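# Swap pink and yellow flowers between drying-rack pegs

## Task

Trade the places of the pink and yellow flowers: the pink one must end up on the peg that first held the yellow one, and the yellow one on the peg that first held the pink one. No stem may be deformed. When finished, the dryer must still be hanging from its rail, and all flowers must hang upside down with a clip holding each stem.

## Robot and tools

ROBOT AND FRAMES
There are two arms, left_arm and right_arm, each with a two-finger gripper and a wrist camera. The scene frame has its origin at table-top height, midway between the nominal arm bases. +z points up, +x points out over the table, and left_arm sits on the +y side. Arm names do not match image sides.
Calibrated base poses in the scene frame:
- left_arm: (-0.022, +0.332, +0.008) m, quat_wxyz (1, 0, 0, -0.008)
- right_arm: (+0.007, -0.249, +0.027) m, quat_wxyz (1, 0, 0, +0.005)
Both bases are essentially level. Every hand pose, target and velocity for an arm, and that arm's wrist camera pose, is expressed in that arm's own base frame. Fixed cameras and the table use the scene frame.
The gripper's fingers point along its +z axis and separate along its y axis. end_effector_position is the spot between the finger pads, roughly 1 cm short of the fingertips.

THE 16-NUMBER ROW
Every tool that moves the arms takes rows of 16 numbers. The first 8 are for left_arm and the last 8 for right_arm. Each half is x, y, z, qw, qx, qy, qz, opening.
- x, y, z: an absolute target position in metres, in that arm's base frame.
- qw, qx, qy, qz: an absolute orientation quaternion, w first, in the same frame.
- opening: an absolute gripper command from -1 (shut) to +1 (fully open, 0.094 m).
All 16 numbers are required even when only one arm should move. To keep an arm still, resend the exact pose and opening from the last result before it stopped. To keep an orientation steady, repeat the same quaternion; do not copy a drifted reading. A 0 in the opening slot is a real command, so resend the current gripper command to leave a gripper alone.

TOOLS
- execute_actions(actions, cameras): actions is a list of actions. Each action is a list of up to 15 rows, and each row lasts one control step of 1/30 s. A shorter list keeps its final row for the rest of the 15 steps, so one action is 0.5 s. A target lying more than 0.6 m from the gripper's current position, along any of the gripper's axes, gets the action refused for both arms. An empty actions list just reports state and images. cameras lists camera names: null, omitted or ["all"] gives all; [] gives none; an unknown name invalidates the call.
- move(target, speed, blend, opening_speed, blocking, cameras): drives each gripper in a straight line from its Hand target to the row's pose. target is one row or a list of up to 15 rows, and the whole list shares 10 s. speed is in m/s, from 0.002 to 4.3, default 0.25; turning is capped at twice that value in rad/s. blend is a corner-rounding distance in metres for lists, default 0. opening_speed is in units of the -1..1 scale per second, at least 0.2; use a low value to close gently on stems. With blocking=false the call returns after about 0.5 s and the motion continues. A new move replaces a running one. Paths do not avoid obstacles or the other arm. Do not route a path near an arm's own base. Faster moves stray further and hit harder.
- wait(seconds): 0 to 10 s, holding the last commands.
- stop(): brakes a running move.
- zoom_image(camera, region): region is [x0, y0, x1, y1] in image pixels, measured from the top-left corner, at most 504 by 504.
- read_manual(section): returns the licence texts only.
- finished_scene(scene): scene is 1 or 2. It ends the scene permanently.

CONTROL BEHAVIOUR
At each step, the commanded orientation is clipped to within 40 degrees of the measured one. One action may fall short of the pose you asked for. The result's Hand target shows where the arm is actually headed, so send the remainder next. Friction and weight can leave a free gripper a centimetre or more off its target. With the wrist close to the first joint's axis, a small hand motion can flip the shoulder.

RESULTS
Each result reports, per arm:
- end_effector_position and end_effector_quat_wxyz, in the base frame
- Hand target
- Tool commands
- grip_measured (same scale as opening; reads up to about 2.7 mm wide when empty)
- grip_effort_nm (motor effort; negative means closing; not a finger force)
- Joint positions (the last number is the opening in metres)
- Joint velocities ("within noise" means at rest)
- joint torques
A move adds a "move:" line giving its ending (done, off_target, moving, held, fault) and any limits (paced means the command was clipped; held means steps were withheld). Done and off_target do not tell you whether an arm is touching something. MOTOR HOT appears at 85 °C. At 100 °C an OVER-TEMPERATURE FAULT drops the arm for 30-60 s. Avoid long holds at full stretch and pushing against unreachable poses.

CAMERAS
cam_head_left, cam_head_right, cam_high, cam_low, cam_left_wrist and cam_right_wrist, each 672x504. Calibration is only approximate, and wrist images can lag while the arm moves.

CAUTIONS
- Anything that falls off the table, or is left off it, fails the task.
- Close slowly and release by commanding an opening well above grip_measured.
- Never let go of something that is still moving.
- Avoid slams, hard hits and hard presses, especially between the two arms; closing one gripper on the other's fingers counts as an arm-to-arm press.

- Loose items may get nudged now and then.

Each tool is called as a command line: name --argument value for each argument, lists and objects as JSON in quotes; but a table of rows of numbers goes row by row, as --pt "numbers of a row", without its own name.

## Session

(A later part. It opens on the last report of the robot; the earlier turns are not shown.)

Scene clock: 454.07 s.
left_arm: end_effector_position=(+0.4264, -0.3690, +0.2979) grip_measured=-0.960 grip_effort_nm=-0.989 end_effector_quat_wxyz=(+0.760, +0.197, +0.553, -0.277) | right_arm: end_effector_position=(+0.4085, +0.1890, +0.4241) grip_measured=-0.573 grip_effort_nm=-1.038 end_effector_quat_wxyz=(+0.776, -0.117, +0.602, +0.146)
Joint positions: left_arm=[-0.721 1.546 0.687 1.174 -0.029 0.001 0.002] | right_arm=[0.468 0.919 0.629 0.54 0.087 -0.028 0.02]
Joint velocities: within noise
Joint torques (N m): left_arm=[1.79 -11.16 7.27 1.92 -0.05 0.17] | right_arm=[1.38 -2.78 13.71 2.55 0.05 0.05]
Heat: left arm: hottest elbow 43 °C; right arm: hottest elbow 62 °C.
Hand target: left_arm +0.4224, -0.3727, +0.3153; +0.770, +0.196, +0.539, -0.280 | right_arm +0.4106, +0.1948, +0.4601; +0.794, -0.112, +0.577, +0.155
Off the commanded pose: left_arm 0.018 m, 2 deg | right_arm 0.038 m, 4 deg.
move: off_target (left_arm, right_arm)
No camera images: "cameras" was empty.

wait --seconds 0.1 --cameras '["cam_left_wrist","cam_right_wrist","cam_low","cam_high"]'

zoom_image --camera "cam_low" --region '[270, 120, 350, 200]'

zoom_image --camera "cam_high" --region '[240, 130, 340, 250]'

Scene clock: 456.43 s.
left_arm: end_effector_position=(+0.4262, -0.3692, +0.2979) grip_measured=-0.956 grip_effort_nm=-0.935 end_effector_quat_wxyz=(+0.760, +0.197, +0.553, -0.277) | right_arm: end_effector_position=(+0.4085, +0.1890, +0.4241) grip_measured=-0.573 grip_effort_nm=-1.033 end_effector_quat_wxyz=(+0.776, -0.117, +0.602, +0.146)
Joint positions: left_arm=[-0.722 1.546 0.687 1.174 -0.029 0.002 0.002] | right_arm=[0.468 0.919 0.629 0.54 0.087 -0.028 0.02]
Joint velocities: left_arm=[-0.005 -0.005 -0.002 -0.002 0.081 -0.022 -0.004] | right_arm=[within noise]
Joint torques (N m): left_arm=[1.85 -10.99 7.27 1.92 -0.05 0.17] | right_arm=[1.32 -3.08 13.74 2.55 0.04 0.03]
Heat: left arm: hottest elbow 43 °C; right arm: hottest elbow 62 °C.
Hand target: left_arm +0.4224, -0.3727, +0.3153; +0.770, +0.196, +0.539, -0.280 | right_arm +0.4106, +0.1948, +0.4601; +0.794, -0.112, +0.577, +0.155
Tool commands: left_gripper/opening=-0.96 right_gripper/opening=-0.66
Off the commanded pose: left_arm 0.018 m, 2 deg | right_arm 0.038 m, 4 deg.
wait: 0.10 s; at rest from the start
camera_calibration:
cam_left_wrist: T_world_to_cam=[[-0.632035, -0.774929, -0.00399851, -0.0156233], [-0.089509, 0.0781272, -0.992917, 0.401516], [0.769753, -0.627201, -0.118742, -0.433804], [0, 0, 0, 1]] pos_world=[0.359987, -0.315559, 0.347099]
cam_right_wrist: T_world_to_cam=[[0.370648, -0.928636, 0.0159647, 0.0162613], [-0.159666, -0.080642, -0.983872, 0.538916], [0.914946, 0.362121, -0.178161, -0.279735], [0, 0, 0, 1]] pos_world=[0.335962, 0.159858, 0.480126]
Images, in order (width x height): cam_high 672x504, cam_low 672x504, cam_left_wrist 672x504, cam_right_wrist 672x504.

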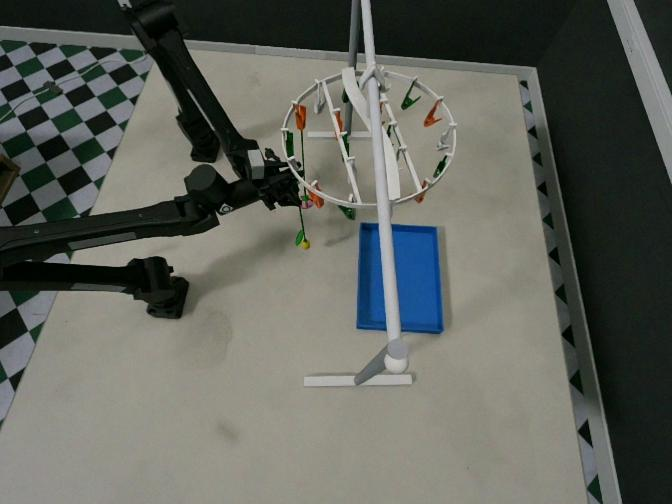

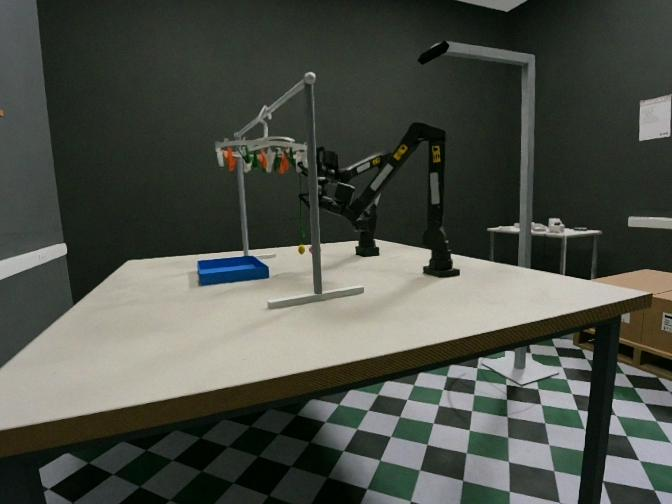

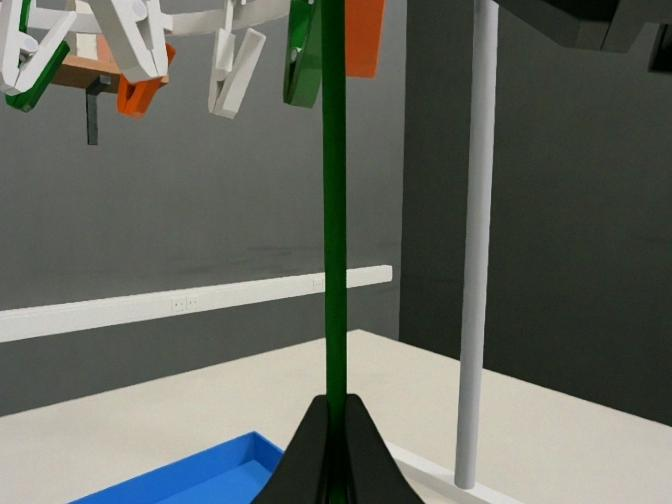

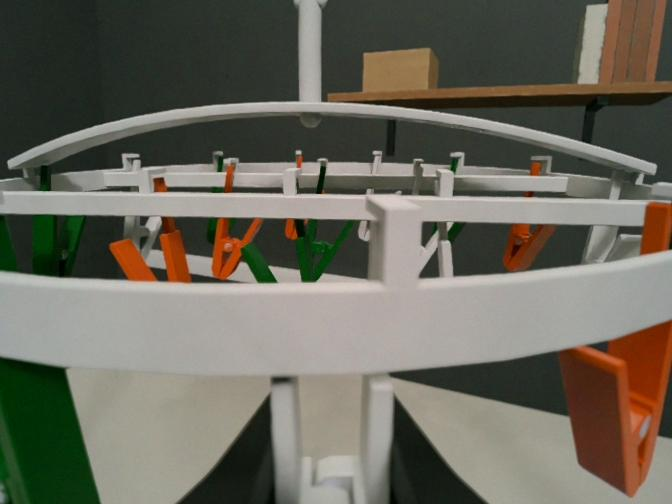

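Scaled by 6.300 from the camera's 672x504 image, which has a finer 960x720 frame.

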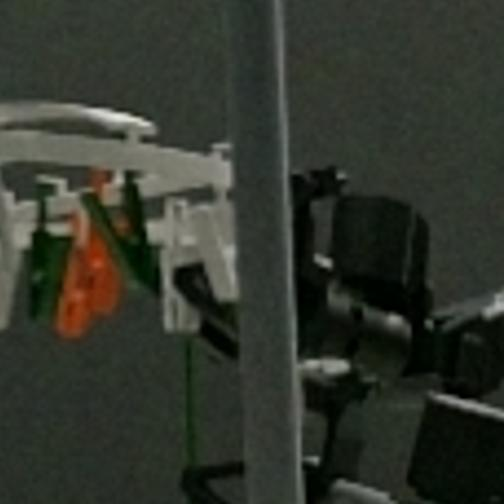

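Scaled by 4.200 from the camera's 672x504 image, which has a finer 960x720 frame.

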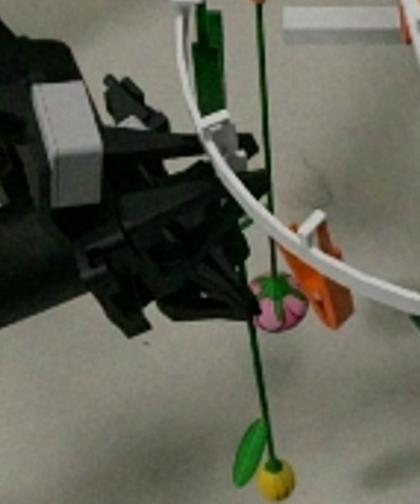

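move --target '[0.4275,-0.3775,0.294,0.7698,0.1962,0.539,-0.2802,-0.96,0.413,0.196,0.461,0.7941,-0.1122,0.577,0.1544,-0.66]' --speed 0.05 --cameras '[]'

Scene clock: 480.47 s.
left_arm: end_effector_position=(+0.4281, -0.3710, +0.2881) grip_measured=-0.959 grip_effort_nm=-0.989 end_effector_quat_wxyz=(+0.763, +0.195, +0.550, -0.278) | right_arm: end_effector_position=(+0.4085, +0.1890, +0.4241) grip_measured=-0.573 grip_effort_nm=-1.028 end_effector_quat_wxyz=(+0.776, -0.117, +0.602, +0.146)
Joint positions: left_arm=[-0.722 1.584 0.687 1.22 -0.03 0.002 0.002] | right_arm=[0.468 0.919 0.629 0.54 0.087 -0.028 0.02]
Joint velocities: within noise
Joint torques (N m): left_arm=[1.79 -8.94 7.15 2.74 -0.05 0.16] | right_arm=[1.49 -2.9 13.64 2.51 0.06 0.04]
Heat: left arm: hottest elbow 43 °C; right arm: hottest elbow 63 °C.
Hand target: left_arm +0.4273, -0.3773, +0.2939; +0.770, +0.196, +0.539, -0.280 | right_arm +0.4106, +0.1948, +0.4601; +0.794, -0.112, +0.577, +0.155
Off the commanded pose: left_arm 0.009 m, 2 deg | right_arm 0.038 m, 4 deg.
move: off_target (right_arm)
No camera images: "cameras" was empty.

move --target '[0.438,-0.387,0.304,0.7698,0.1962,0.539,-0.2802,-0.96,0.413,0.196,0.461,0.7941,-0.1122,0.577,0.1544,-0.66]' --speed 0.05 --cameras '[]'

Scene clock: 484.03 s.
left_arm: end_effector_position=(+0.4314, -0.3739, +0.2931) grip_measured=-0.960 grip_effort_nm=-0.989 end_effector_quat_wxyz=(+0.764, +0.195, +0.548, -0.278) | right_arm: end_effector_position=(+0.4085, +0.1890, +0.4241) grip_measured=-0.573 grip_effort_nm=-1.038 end_effector_quat_wxyz=(+0.776, -0.117, +0.602, +0.146)
Joint positions: left_arm=[-0.722 1.584 0.704 1.209 -0.03 0.002 0.002] | right_arm=[0.468 0.919 0.629 0.54 0.087 -0.028 0.02]
Joint velocities: within noise
Joint torques (N m): left_arm=[1.79 -8.76 9.25 1.55 -0.05 0.16] | right_arm=[1.49 -2.78 13.68 2.52 0.06 0.02]
Heat: left arm: hottest elbow 43 °C; right arm: hottest elbow 63 °C.
Hand target: left_arm +0.4372, -0.3863, +0.3040; +0.770, +0.196, +0.539, -0.280 | right_arm +0.4106, +0.1948, +0.4601; +0.794, -0.112, +0.577, +0.155
Off the commanded pose: left_arm 0.018 m, 1 deg | right_arm 0.038 m, 4 deg.
move: off_target (left_arm, right_arm)
No camera images: "cameras" was empty.

move --target '[0.4395,-0.387,0.316,0.7698,0.1962,0.539,-0.2802,-0.96,0.413,0.196,0.461,0.7941,-0.1122,0.577,0.1544,-0.66]' --speed 0.05 --cameras '["cam_low","cam_right_wrist","cam_left_wrist"]'

zoom_image --camera "cam_low" --region '[275, 135, 335, 195]'

Scene clock: 486.87 s.
left_arm: end_effector_position=(+0.4351, -0.3775, +0.2889) grip_measured=-0.958 grip_effort_nm=-0.960 end_effector_quat_wxyz=(+0.756, +0.199, +0.559, -0.275) | right_arm: end_effector_position=(+0.4085, +0.1890, +0.4241) grip_measured=-0.573 grip_effort_nm=-1.033 end_effector_quat_wxyz=(+0.776, -0.117, +0.602, +0.146)
Joint positions: left_arm=[-0.723 1.584 0.714 1.17 -0.03 0.002 0.002] | right_arm=[0.468 0.919 0.629 0.54 0.087 -0.028 0.02]
Joint velocities: within noise
Joint torques (N m): left_arm=[2.02 -10.93 9.43 1.42 0.03 0.15] | right_arm=[1.38 -2.9 13.64 2.55 0.06 0.03]
Heat: left arm: hottest elbow 43 °C; right arm: hottest elbow 64 °C.
Hand target: left_arm +0.4383, -0.3860, +0.3161; +0.770, +0.196, +0.539, -0.280 | right_arm +0.4106, +0.1948, +0.4601; +0.794, -0.112, +0.577, +0.155
Off the commanded pose: left_arm 0.029 m, 3 deg | right_arm 0.038 m, 4 deg.
move: off_target (left_arm, right_arm)
camera_calibration:
cam_left_wrist: T_world_to_cam=[[-0.6323, -0.774709, -0.0048719, -0.0160027], [-0.100622, 0.0883576, -0.990994, 0.402107], [0.768162, -0.626115, -0.133821, -0.441493], [0, 0, 0, 1]] pos_world=[0.369481, -0.324352, 0.339326]
cam_right_wrist: T_world_to_cam=[[0.370648, -0.928636, 0.0159647, 0.0162613], [-0.159666, -0.080642, -0.983872, 0.538916], [0.914946, 0.362121, -0.178161, -0.279735], [0, 0, 0, 1]] pos_world=[0.335962, 0.159858, 0.480126]
Images, in order (width x height): cam_low 672x504, cam_left_wrist 672x504, cam_right_wrist 672x504.

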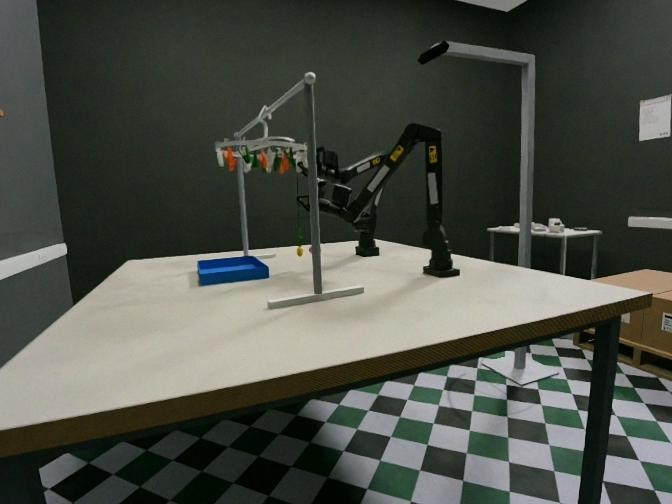

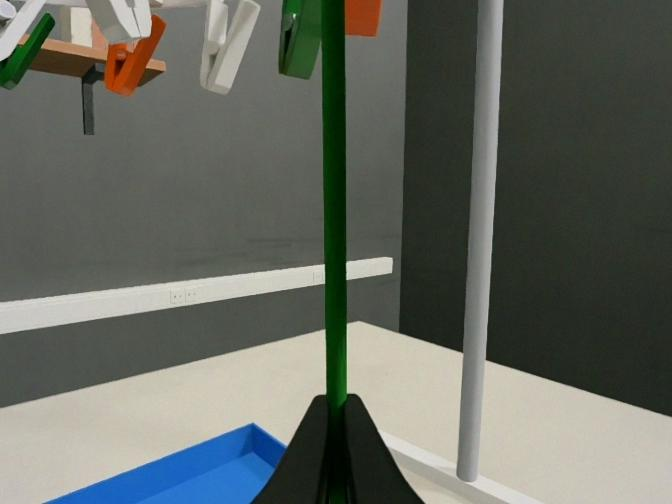

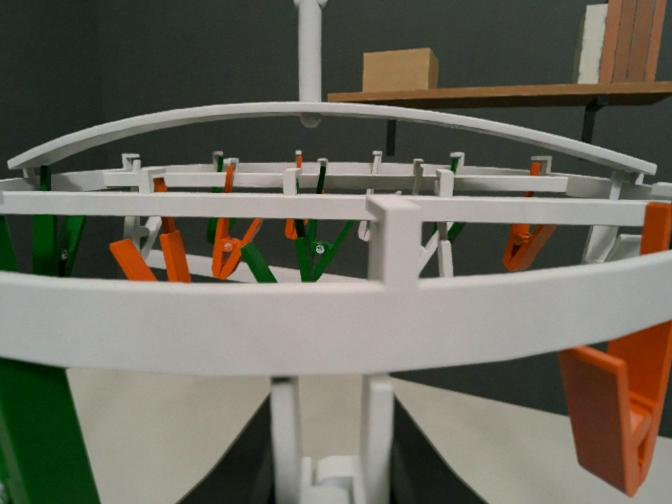

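Scaled by 8.400 from the camera's 672x504 image, which has a finer 960x720 frame.

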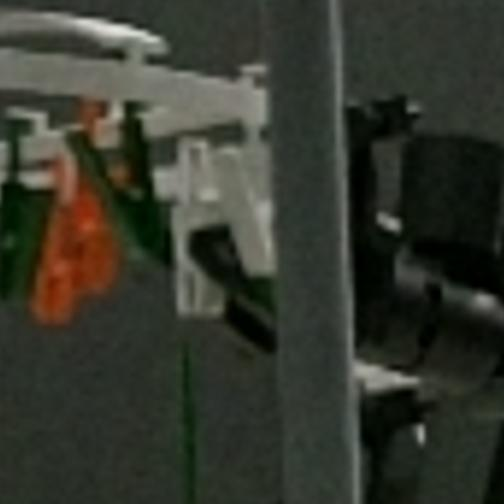

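move --target '[0.4375,-0.385,0.324,0.7698,0.1962,0.539,-0.2802,-0.96,0.413,0.196,0.461,0.7941,-0.1122,0.577,0.1544,-0.66]' --speed 0.05 --cameras '["cam_low","cam_right_wrist","cam_left_wrist"]'

zoom_image --camera "cam_low" --region '[275, 135, 335, 195]'

Scene clock: 493.27 s.
left_arm: end_effector_position=(+0.4341, -0.3766, +0.2939) grip_measured=-0.953 grip_effort_nm=-0.867 end_effector_quat_wxyz=(+0.755, +0.200, +0.561, -0.275) | right_arm: end_effector_position=(+0.4085, +0.1890, +0.4241) grip_measured=-0.573 grip_effort_nm=-1.033 end_effector_quat_wxyz=(+0.776, -0.117, +0.602, +0.146)
Joint positions: left_arm=[-0.723 1.565 0.714 1.147 -0.03 0.002 0.002] | right_arm=[0.468 0.919 0.629 0.54 0.087 -0.028 0.02]
Joint velocities: within noise
Joint torques (N m): left_arm=[2.08 -11.22 9.44 1.52 0.04 0.15] | right_arm=[1.26 -2.78 13.65 2.51 0.06 0.03]
Heat: left arm: hottest elbow 45 °C; right arm: hottest elbow 64 °C.
Hand target: left_arm +0.4362, -0.3839, +0.3239; +0.770, +0.196, +0.539, -0.280 | right_arm +0.4106, +0.1948, +0.4601; +0.794, -0.112, +0.577, +0.155
Off the commanded pose: left_arm 0.031 m, 3 deg | right_arm 0.038 m, 4 deg.
move: off_target (left_arm, right_arm)
camera_calibration:
cam_left_wrist: T_world_to_cam=[[-0.632339, -0.774675, -0.0050443, -0.0158407], [-0.104075, 0.0914015, -0.990361, 0.409344], [0.767669, -0.625719, -0.138421, -0.437679], [0, 0, 0, 1]] pos_world=[0.368579, -0.32355, 0.344735]
cam_right_wrist: T_world_to_cam=[[0.370648, -0.928636, 0.0159647, 0.0162613], [-0.159666, -0.080642, -0.983872, 0.538916], [0.914946, 0.362121, -0.178161, -0.279735], [0, 0, 0, 1]] pos_world=[0.335962, 0.159858, 0.480126]
Images, in order (width x height): cam_low 672x504, cam_left_wrist 672x504, cam_right_wrist 672x504.

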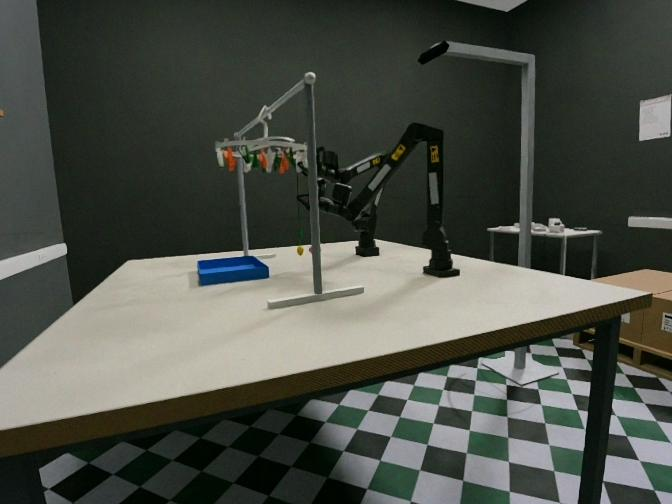

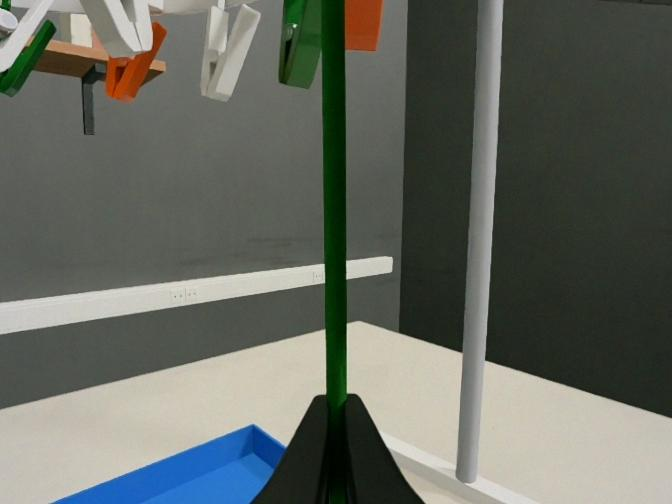

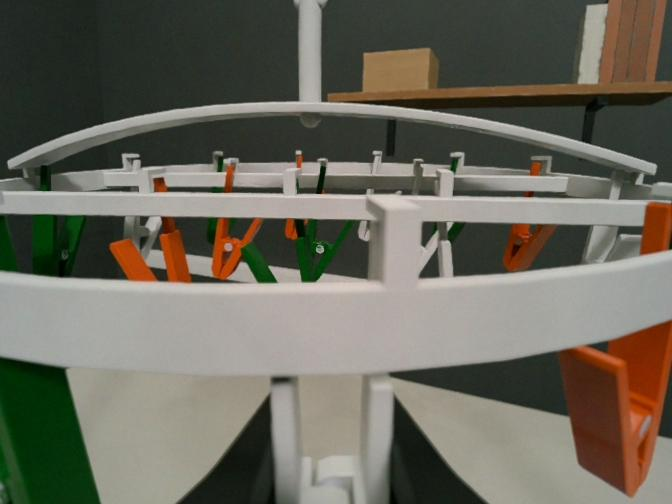

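Scaled by 8.400 from the camera's 672x504 image, which has a finer 960x720 frame.

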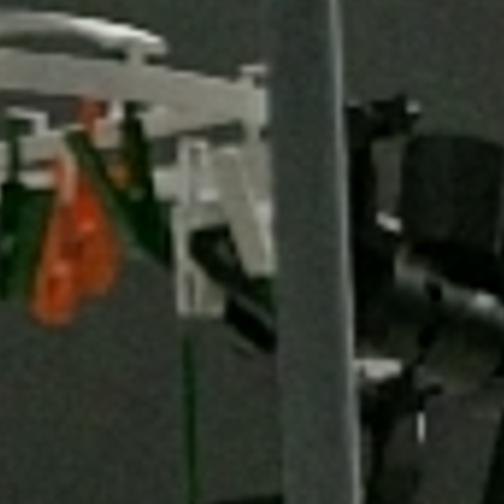

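move --target '[0.4335,-0.3815,0.3275,0.7698,0.1962,0.539,-0.2802,-0.96,0.413,0.196,0.461,0.7941,-0.1122,0.577,0.1544,-0.66]' --speed 0.05 --cameras '["cam_low","cam_right_wrist","cam_left_wrist"]'

zoom_image --camera "cam_low" --region '[275, 135, 335, 195]'

Scene clock: 497.43 s.
left_arm: end_effector_position=(+0.4323, -0.3750, +0.3019) grip_measured=-0.953 grip_effort_nm=-0.877 end_effector_quat_wxyz=(+0.758, +0.199, +0.557, -0.276) | right_arm: end_effector_position=(+0.4085, +0.1890, +0.4241) grip_measured=-0.573 grip_effort_nm=-1.033 end_effector_quat_wxyz=(+0.776, -0.117, +0.602, +0.146)
Joint positions: left_arm=[-0.723 1.546 0.714 1.137 -0.03 0.002 0.002] | right_arm=[0.468 0.919 0.629 0.54 0.087 -0.028 0.02]
Joint velocities: within noise
Joint torques (N m): left_arm=[2.02 -11.16 8.85 1.5 0.05 0.15] | right_arm=[1.2 -2.73 13.6 2.54 0.06 0.05]
Heat: left arm: hottest elbow 45 °C; right arm: hottest elbow 64 °C.
Hand target: left_arm +0.4326, -0.3808, +0.3274; +0.770, +0.196, +0.539, -0.280 | right_arm +0.4106, +0.1948, +0.4601; +0.794, -0.112, +0.577, +0.155
Off the commanded pose: left_arm 0.026 m, 3 deg | right_arm 0.038 m, 4 deg.
move: off_target (left_arm, right_arm)
camera_calibration:
cam_left_wrist: T_world_to_cam=[[-0.632311, -0.774701, -0.00469226, -0.0158031], [-0.0972496, 0.0853811, -0.991591, 0.412062], [0.768587, -0.626537, -0.129327, -0.437689], [0, 0, 0, 1]] pos_world=[0.366483, -0.321654, 0.351918]
cam_right_wrist: T_world_to_cam=[[0.370648, -0.928636, 0.0159647, 0.0162613], [-0.159666, -0.080642, -0.983872, 0.538916], [0.914946, 0.362121, -0.178161, -0.279735], [0, 0, 0, 1]] pos_world=[0.335962, 0.159858, 0.480126]
Images, in order (width x height): cam_low 672x504, cam_left_wrist 672x504, cam_right_wrist 672x504.

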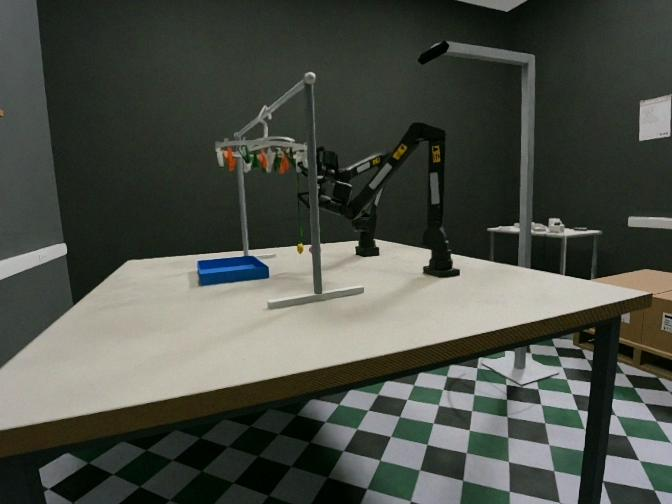

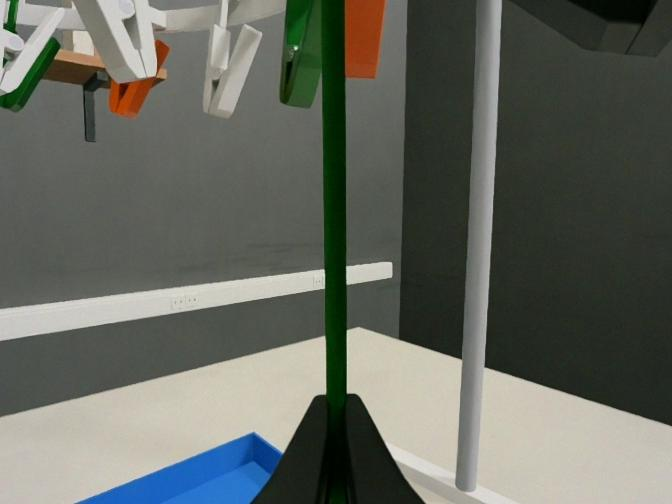

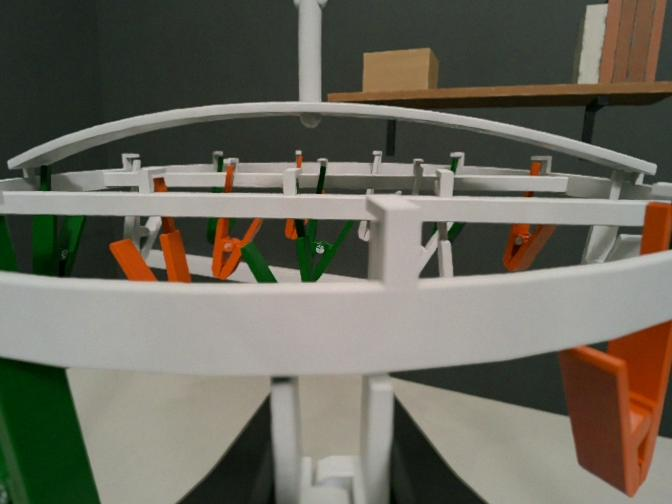

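Scaled by 8.400 from the camera's 672x504 image, which has a finer 960x720 frame.

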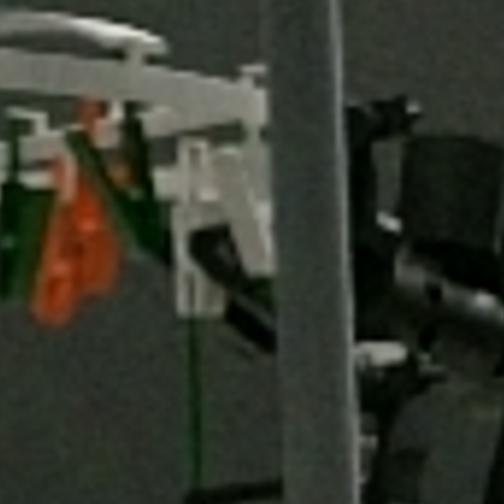

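move --target '[0.435,-0.3825,0.339,0.7698,0.1962,0.539,-0.2802,-0.96,0.413,0.196,0.461,0.7941,-0.1122,0.577,0.1544,-0.66]' --speed 0.04 --cameras '["cam_low","cam_right_wrist","cam_left_wrist"]'

zoom_image --camera "cam_low" --region '[275, 135, 335, 195]'

zoom_image --camera "cam_right_wrist" --region '[230, 360, 430, 504]'

Scene clock: 501.97 s.
left_arm: end_effector_position=(+0.4317, -0.3745, +0.3041) grip_measured=-0.959 grip_effort_nm=-0.984 end_effector_quat_wxyz=(+0.753, +0.201, +0.564, -0.274) | right_arm: end_effector_position=(+0.4084, +0.1890, +0.4243) grip_measured=-0.573 grip_effort_nm=-1.033 end_effector_quat_wxyz=(+0.776, -0.117, +0.602, +0.146)
Joint positions: left_arm=[-0.723 1.526 0.714 1.099 -0.03 0.002 0.002] | right_arm=[0.468 0.919 0.629 0.541 0.087 -0.028 0.02]
Joint velocities: within noise
Joint torques (N m): left_arm=[2.08 -11.28 9.96 1.52 0.06 0.16] | right_arm=[1.38 -2.96 13.68 2.56 0.04 0.04]
Heat: left arm: hottest elbow 46 °C; right arm: hottest elbow 64 °C.
Hand target: left_arm +0.4335, -0.3812, +0.3387; +0.770, +0.196, +0.539, -0.280 | right_arm +0.4106, +0.1948, +0.4601; +0.794, -0.112, +0.577, +0.155
Off the commanded pose: left_arm 0.036 m, 4 deg | right_arm 0.038 m, 4 deg.
move: off_target (left_arm, right_arm)
camera_calibration:
cam_left_wrist: T_world_to_cam=[[-0.632317, -0.774691, -0.00536269, -0.0155556], [-0.110608, 0.0971273, -0.989107, 0.423573], [0.766773, -0.624836, -0.147102, -0.429802], [0, 0, 0, 1]] pos_world=[0.366575, -0.321747, 0.355651]
cam_right_wrist: T_world_to_cam=[[0.370273, -0.928789, 0.0157902, 0.016436], [-0.159026, -0.0801268, -0.984017, 0.538861], [0.91521, 0.361844, -0.17737, -0.279995], [0, 0, 0, 1]] pos_world=[0.335861, 0.159757, 0.480327]
Images, in order (width x height): cam_low 672x504, cam_left_wrist 672x504, cam_right_wrist 672x504.

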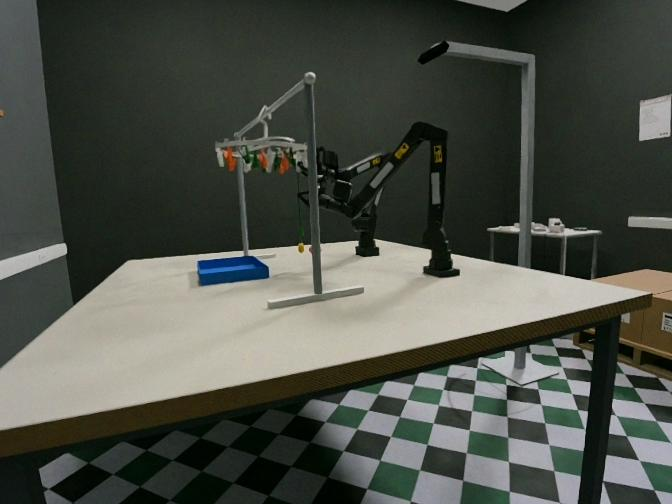

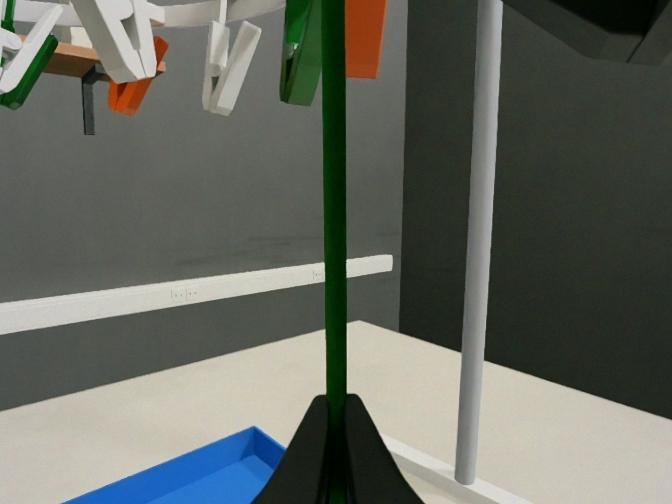

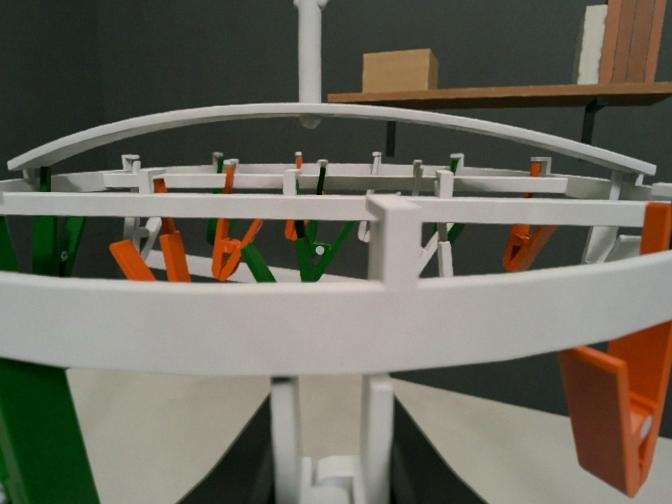

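Scaled by 8.400 from the camera's 672x504 image, which has a finer 960x720 frame.

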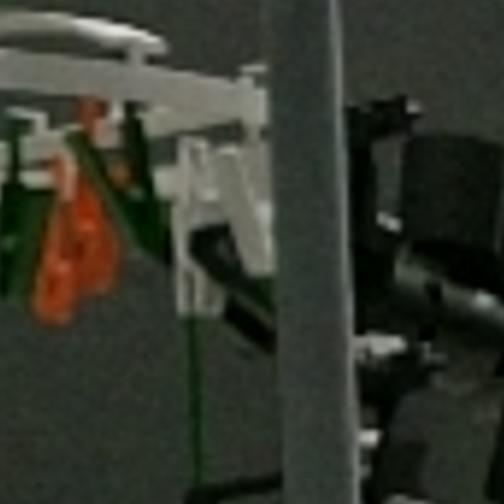

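Scaled by 2.520 from the camera's 672x504 image, which has a finer 960x720 frame.

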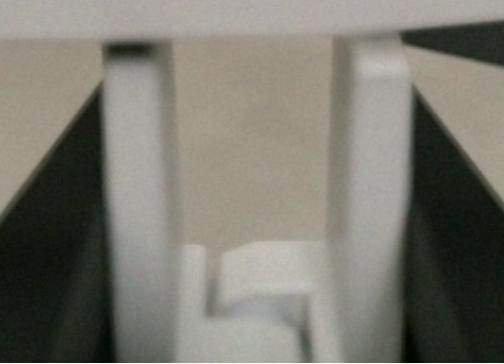

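move --target '[0.434,-0.3815,0.3455,0.7698,0.1962,0.539,-0.2802,-0.96,0.413,0.196,0.461,0.7941,-0.1122,0.577,0.1544,-0.66]' --speed 0.04 --cameras '["cam_low","cam_right_wrist","cam_left_wrist"]'

zoom_image --camera "cam_low" --region '[275, 135, 335, 195]'

Scene clock: 505.53 s.
left_arm: end_effector_position=(+0.4307, -0.3735, +0.3080) grip_measured=-0.960 grip_effort_nm=-0.613 end_effector_quat_wxyz=(+0.751, +0.202, +0.566, -0.273) | right_arm: end_effector_position=(+0.4086, +0.1890, +0.4280) grip_measured=-0.573 grip_effort_nm=-1.033 end_effector_quat_wxyz=(+0.778, -0.116, +0.599, +0.146)
Joint positions: left_arm=[-0.723 1.509 0.714 1.077 -0.03 0.002 0.002] | right_arm=[0.468 0.919 0.634 0.543 0.087 -0.028 0.02]
Joint velocities: left_arm=[-0.005 -0.015 0.002 0.002 -0.022 -0.037 0.009] | right_arm=[within noise]
Joint torques (N m): left_arm=[2.02 -11.22 10.24 1.69 0.07 0.15] | right_arm=[1.44 -2.96 13.37 2.43 0.05 0.03]
Heat: left arm: hottest elbow 47 °C; right arm: hottest elbow 64 °C.
Hand target: left_arm +0.4323, -0.3800, +0.3452; +0.770, +0.196, +0.539, -0.280 | right_arm +0.4110, +0.1950, +0.4603; +0.794, -0.112, +0.577, +0.155
Off the commanded pose: left_arm 0.038 m, 4 deg | right_arm 0.034 m, 3 deg.
move: off_target (left_arm, right_arm)
camera_calibration:
cam_left_wrist: T_world_to_cam=[[-0.632412, -0.774612, -0.00553279, -0.0154373], [-0.114588, 0.100611, -0.988305, 0.430052], [0.76611, -0.624382, -0.152389, -0.425731], [0, 0, 0, 1]] pos_world=[0.365673, -0.321045, 0.36006]
cam_right_wrist: T_world_to_cam=[[0.370178, -0.928837, 0.0151776, 0.0167035], [-0.152631, -0.0769296, -0.985285, 0.539831], [0.916336, 0.362415, -0.170247, -0.283136], [0, 0, 0, 1]] pos_world=[0.33566, 0.159656, 0.483431]
Images, in order (width x height): cam_low 672x504, cam_left_wrist 672x504, cam_right_wrist 672x504.

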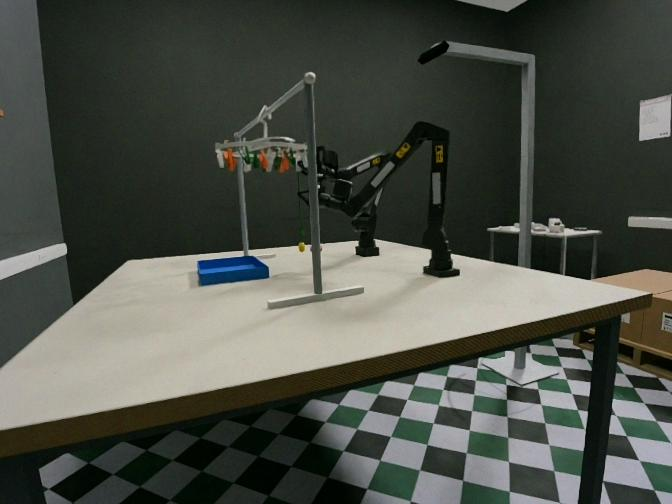

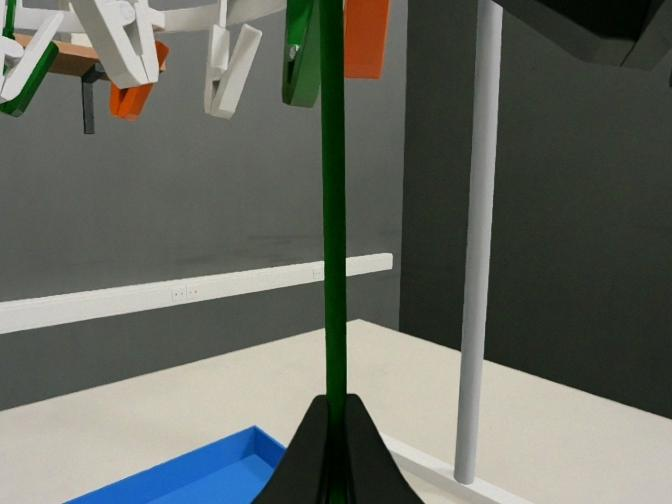

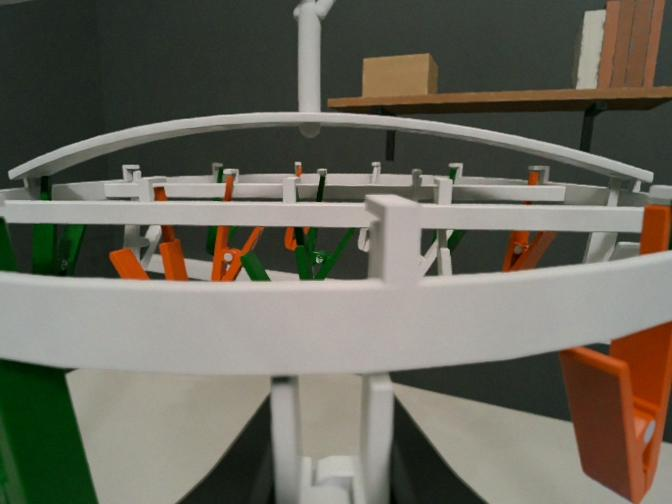

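Scaled by 8.400 from the camera's 672x504 image, which has a finer 960x720 frame.

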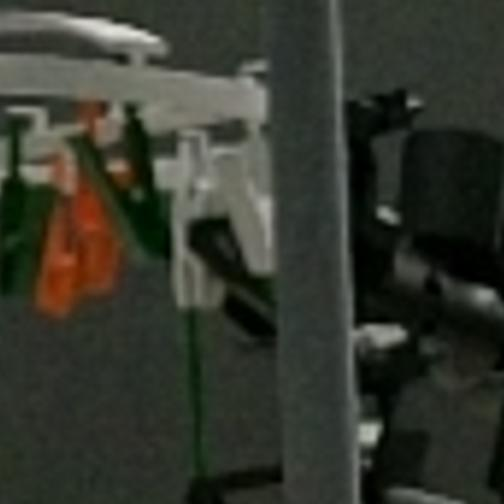

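zoom_image --camera "cam_low" --region '[288, 148, 312, 176]'

Scaled by 18.000 from the camera's 672x504 image, which has a finer 960x720 frame.

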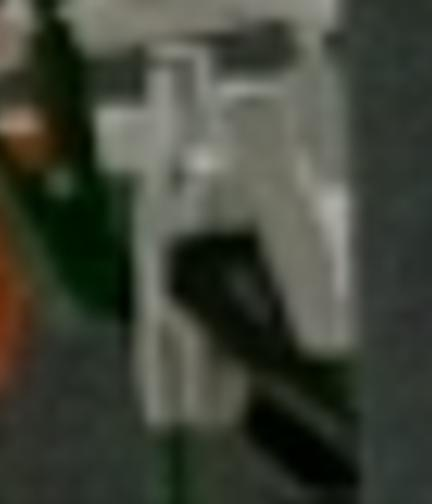

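move --target '[0.431,-0.379,0.312,0.7881,0.1863,0.5118,-0.2868,-0.96,0.413,0.196,0.461,0.7941,-0.1122,0.577,0.1544,-0.66]' --speed 0.05 --cameras '["cam_low","cam_left_wrist"]'

zoom_image --camera "cam_low" --region '[275, 135, 335, 195]'

Scene clock: 525.77 s.
left_arm: end_effector_position=(+0.4303, -0.3732, +0.3055) grip_measured=-0.955 grip_effort_nm=-0.901 end_effector_quat_wxyz=(+0.781, +0.185, +0.524, -0.285) | right_arm: end_effector_position=(+0.4087, +0.1900, +0.4321) grip_measured=-0.573 grip_effort_nm=-1.028 end_effector_quat_wxyz=(+0.781, -0.115, +0.596, +0.148)
Joint positions: left_arm=[-0.723 1.598 0.714 1.277 -0.03 0.002 0.002] | right_arm=[0.47 0.921 0.64 0.548 0.088 -0.028 0.02]
Joint velocities: within noise
Joint torques (N m): left_arm=[2.14 -9.05 7.38 2.63 0.1 0.17] | right_arm=[1.03 -2.9 12.97 2.21 0.05 0.04]
Heat: left arm: hottest elbow 50 °C; right arm: hottest elbow 65 °C.
Hand target: left_arm +0.4308, -0.3789, +0.3117; +0.788, +0.186, +0.512, -0.287 | right_arm +0.4114, +0.1952, +0.4603; +0.794, -0.112, +0.577, +0.155
Off the commanded pose: left_arm 0.009 m, 2 deg | right_arm 0.030 m, 3 deg.
move: off_target (right_arm)
camera_calibration:
cam_left_wrist: T_world_to_cam=[[-0.632109, -0.774878, -0.00139902, -0.0168375], [-0.0319838, 0.0278947, -0.999099, 0.368157], [0.774219, -0.631495, -0.0424161, -0.465364], [0, 0, 0, 1]] pos_world=[0.361426, -0.317192, 0.348062]
Images, in order (width x height): cam_low 672x504, cam_left_wrist 672x504.

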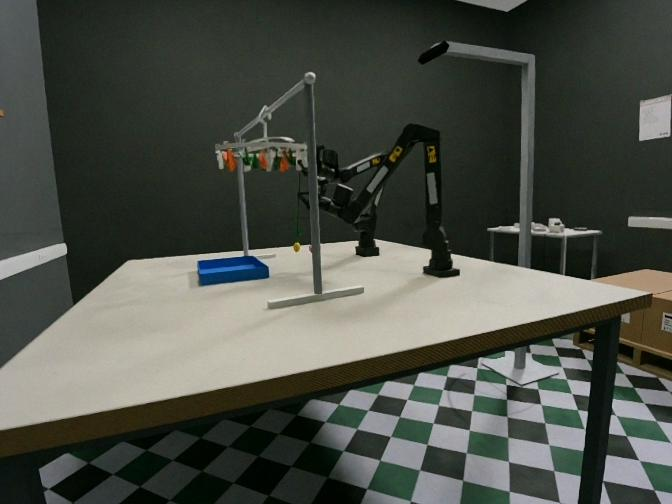

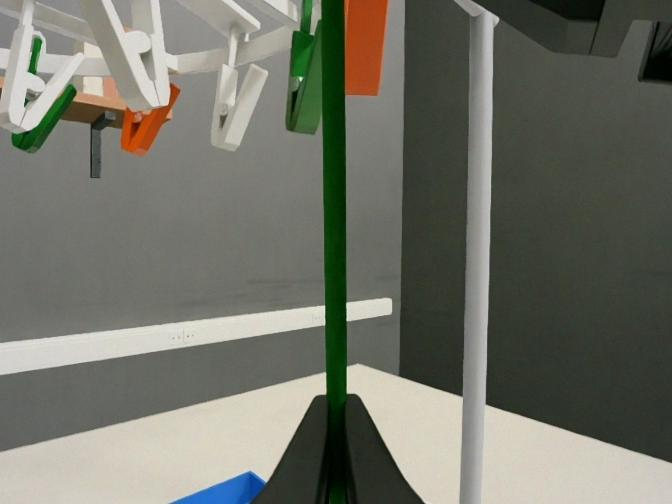

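Scaled by 8.400 from the camera's 672x504 image, which has a finer 960x720 frame.

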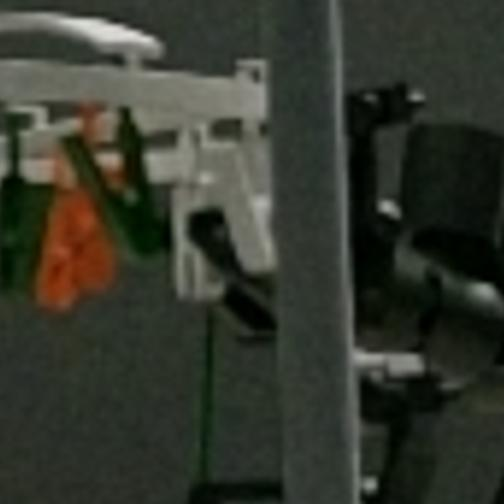

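move --target '[0.431,-0.379,0.286,0.7698,0.1962,0.539,-0.2802,-0.96,0.413,0.196,0.461,0.7941,-0.1122,0.577,0.1544,-0.66]' --speed 0.06 --cameras '[]'

move --target '[0.431,-0.379,0.286,0.7698,0.1962,0.539,-0.2802,-0.96,0.413,0.194,0.428,0.7941,-0.1122,0.577,0.1544,-0.66]' --speed 0.04

zoom_image --camera "cam_low" --region '[275, 135, 335, 195]'

Scene clock: 531.20 s.
left_arm: end_effector_position=(+0.4308, -0.3737, +0.2960) grip_measured=-0.957 grip_effort_nm=-0.950 end_effector_quat_wxyz=(+0.776, +0.189, +0.532, -0.283) | right_arm: end_effector_position=(+0.4087, +0.1900, +0.4321) grip_measured=-0.573 grip_effort_nm=-1.028 end_effector_quat_wxyz=(+0.781, -0.115, +0.596, +0.148)
Joint positions: left_arm=[-0.723 1.609 0.707 1.274 -0.03 0.003 0.002] | right_arm=[0.47 0.921 0.64 0.548 0.088 -0.028 0.02]
Joint velocities: within noise
Joint torques (N m): left_arm=[2.08 -8.94 6.02 1.48 0.08 0.14] | right_arm=[1.26 -2.96 12.97 2.14 0.04 0.03]
Heat: left arm: hottest elbow 49 °C; right arm: hottest elbow 65 °C.
Hand target: left_arm +0.4308, -0.3789, +0.2861; +0.770, +0.196, +0.539, -0.280 | right_arm +0.4114, +0.1952, +0.4603; +0.794, -0.112, +0.577, +0.155
Off the commanded pose: left_arm 0.011 m, 1 deg | right_arm 0.030 m, 3 deg.
move: off_target (left_arm, right_arm)
No camera images: "cameras" was empty.

Scene clock: 532.57 s.
left_arm: end_effector_position=(+0.4308, -0.3737, +0.2960) grip_measured=-0.959 grip_effort_nm=-0.974 end_effector_quat_wxyz=(+0.776, +0.189, +0.532, -0.283) | right_arm: end_effector_position=(+0.4117, +0.1919, +0.4370) grip_measured=-0.573 grip_effort_nm=-1.038 end_effector_quat_wxyz=(+0.797, -0.110, +0.574, +0.153)
Joint positions: left_arm=[-0.723 1.609 0.707 1.274 -0.03 0.003 0.002] | right_arm=[0.47 0.955 0.636 0.643 0.085 -0.028 0.02]
Joint velocities: within noise
Joint torques (N m): left_arm=[2.08 -9 6.04 1.5 0.08 0.15] | right_arm=[0.67 -3.31 8.09 2.41 -0.11 0.06]
Heat: left arm: hottest elbow 49 °C; right arm: hottest elbow 64 °C.
Hand target: left_arm +0.4308, -0.3789, +0.2861; +0.770, +0.196, +0.539, -0.280 | right_arm +0.4128, +0.1940, +0.4281; +0.794, -0.112, +0.577, +0.155
Off the commanded pose: left_arm 0.011 m, 1 deg | right_arm 0.009 m, 1 deg.
move: off_target (left_arm)
camera_calibration:
cam_left_wrist: T_world_to_cam=[[-0.632044, -0.774928, -0.00241972, -0.0166337], [-0.0466774, 0.0411874, -0.998061, 0.369672], [0.773525, -0.630706, -0.0622039, -0.460067], [0, 0, 0, 1]] pos_world=[0.362615, -0.318283, 0.340297]
cam_right_wrist: T_world_to_cam=[[0.372888, -0.927822, 0.0100272, 0.0190318], [-0.094227, -0.0486158, -0.994363, 0.523883], [0.92308, 0.369841, -0.105554, -0.318045], [0, 0, 0, 1]] pos_world=[0.335848, 0.160753, 0.487168]

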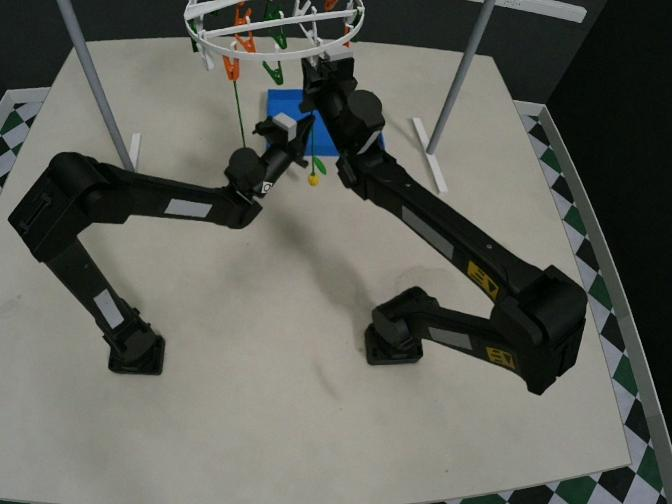

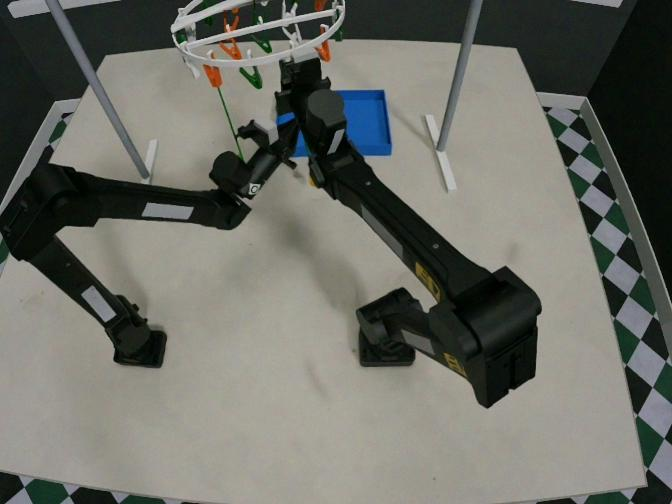

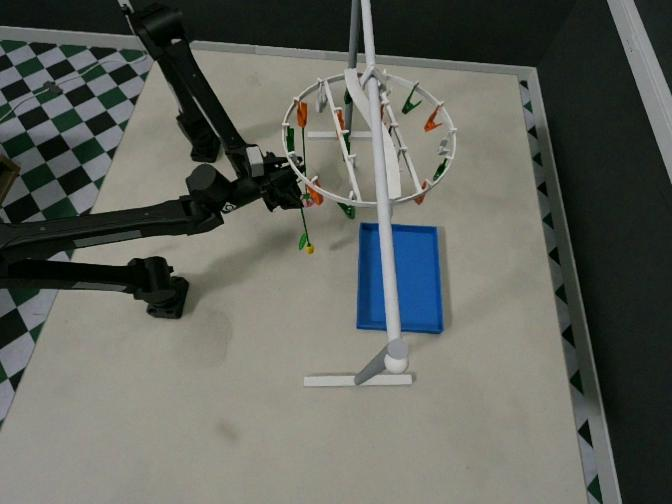

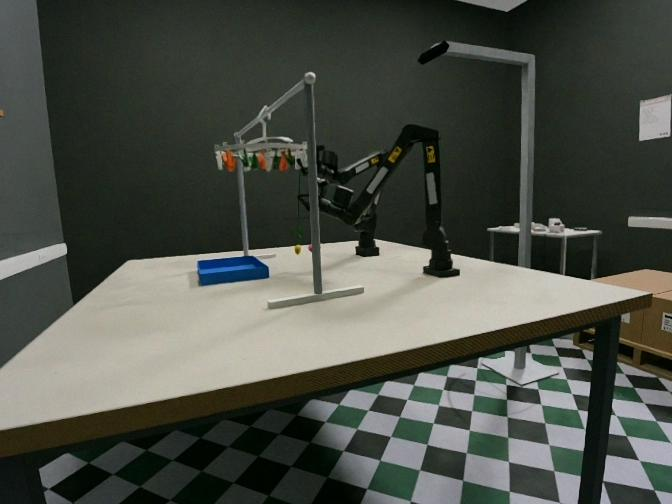

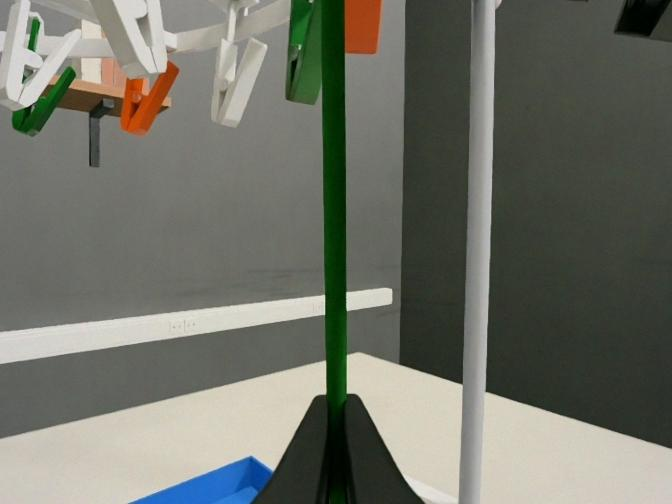

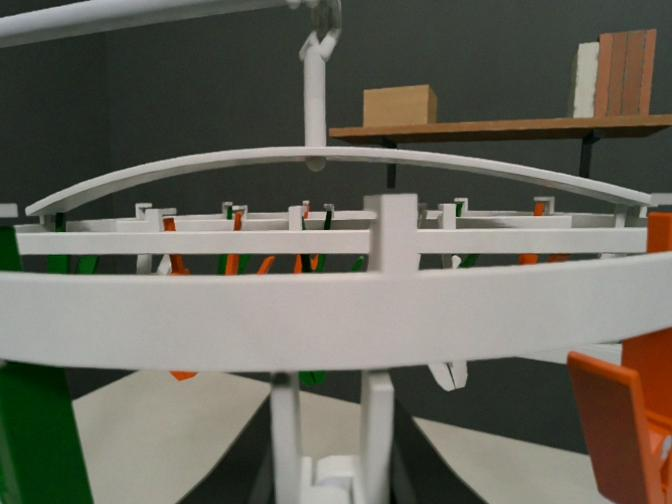

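Scaled by 8.400 from the camera's 672x504 image, which has a finer 960x720 frame.

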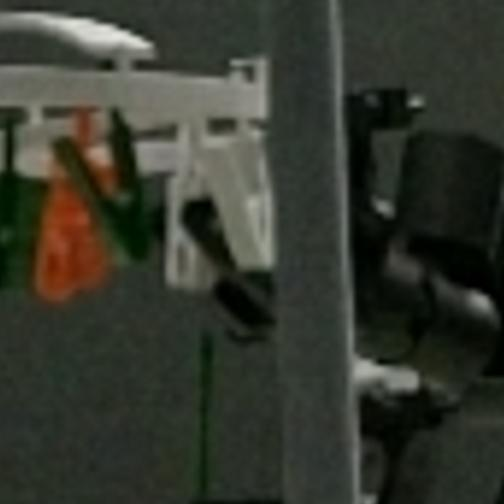

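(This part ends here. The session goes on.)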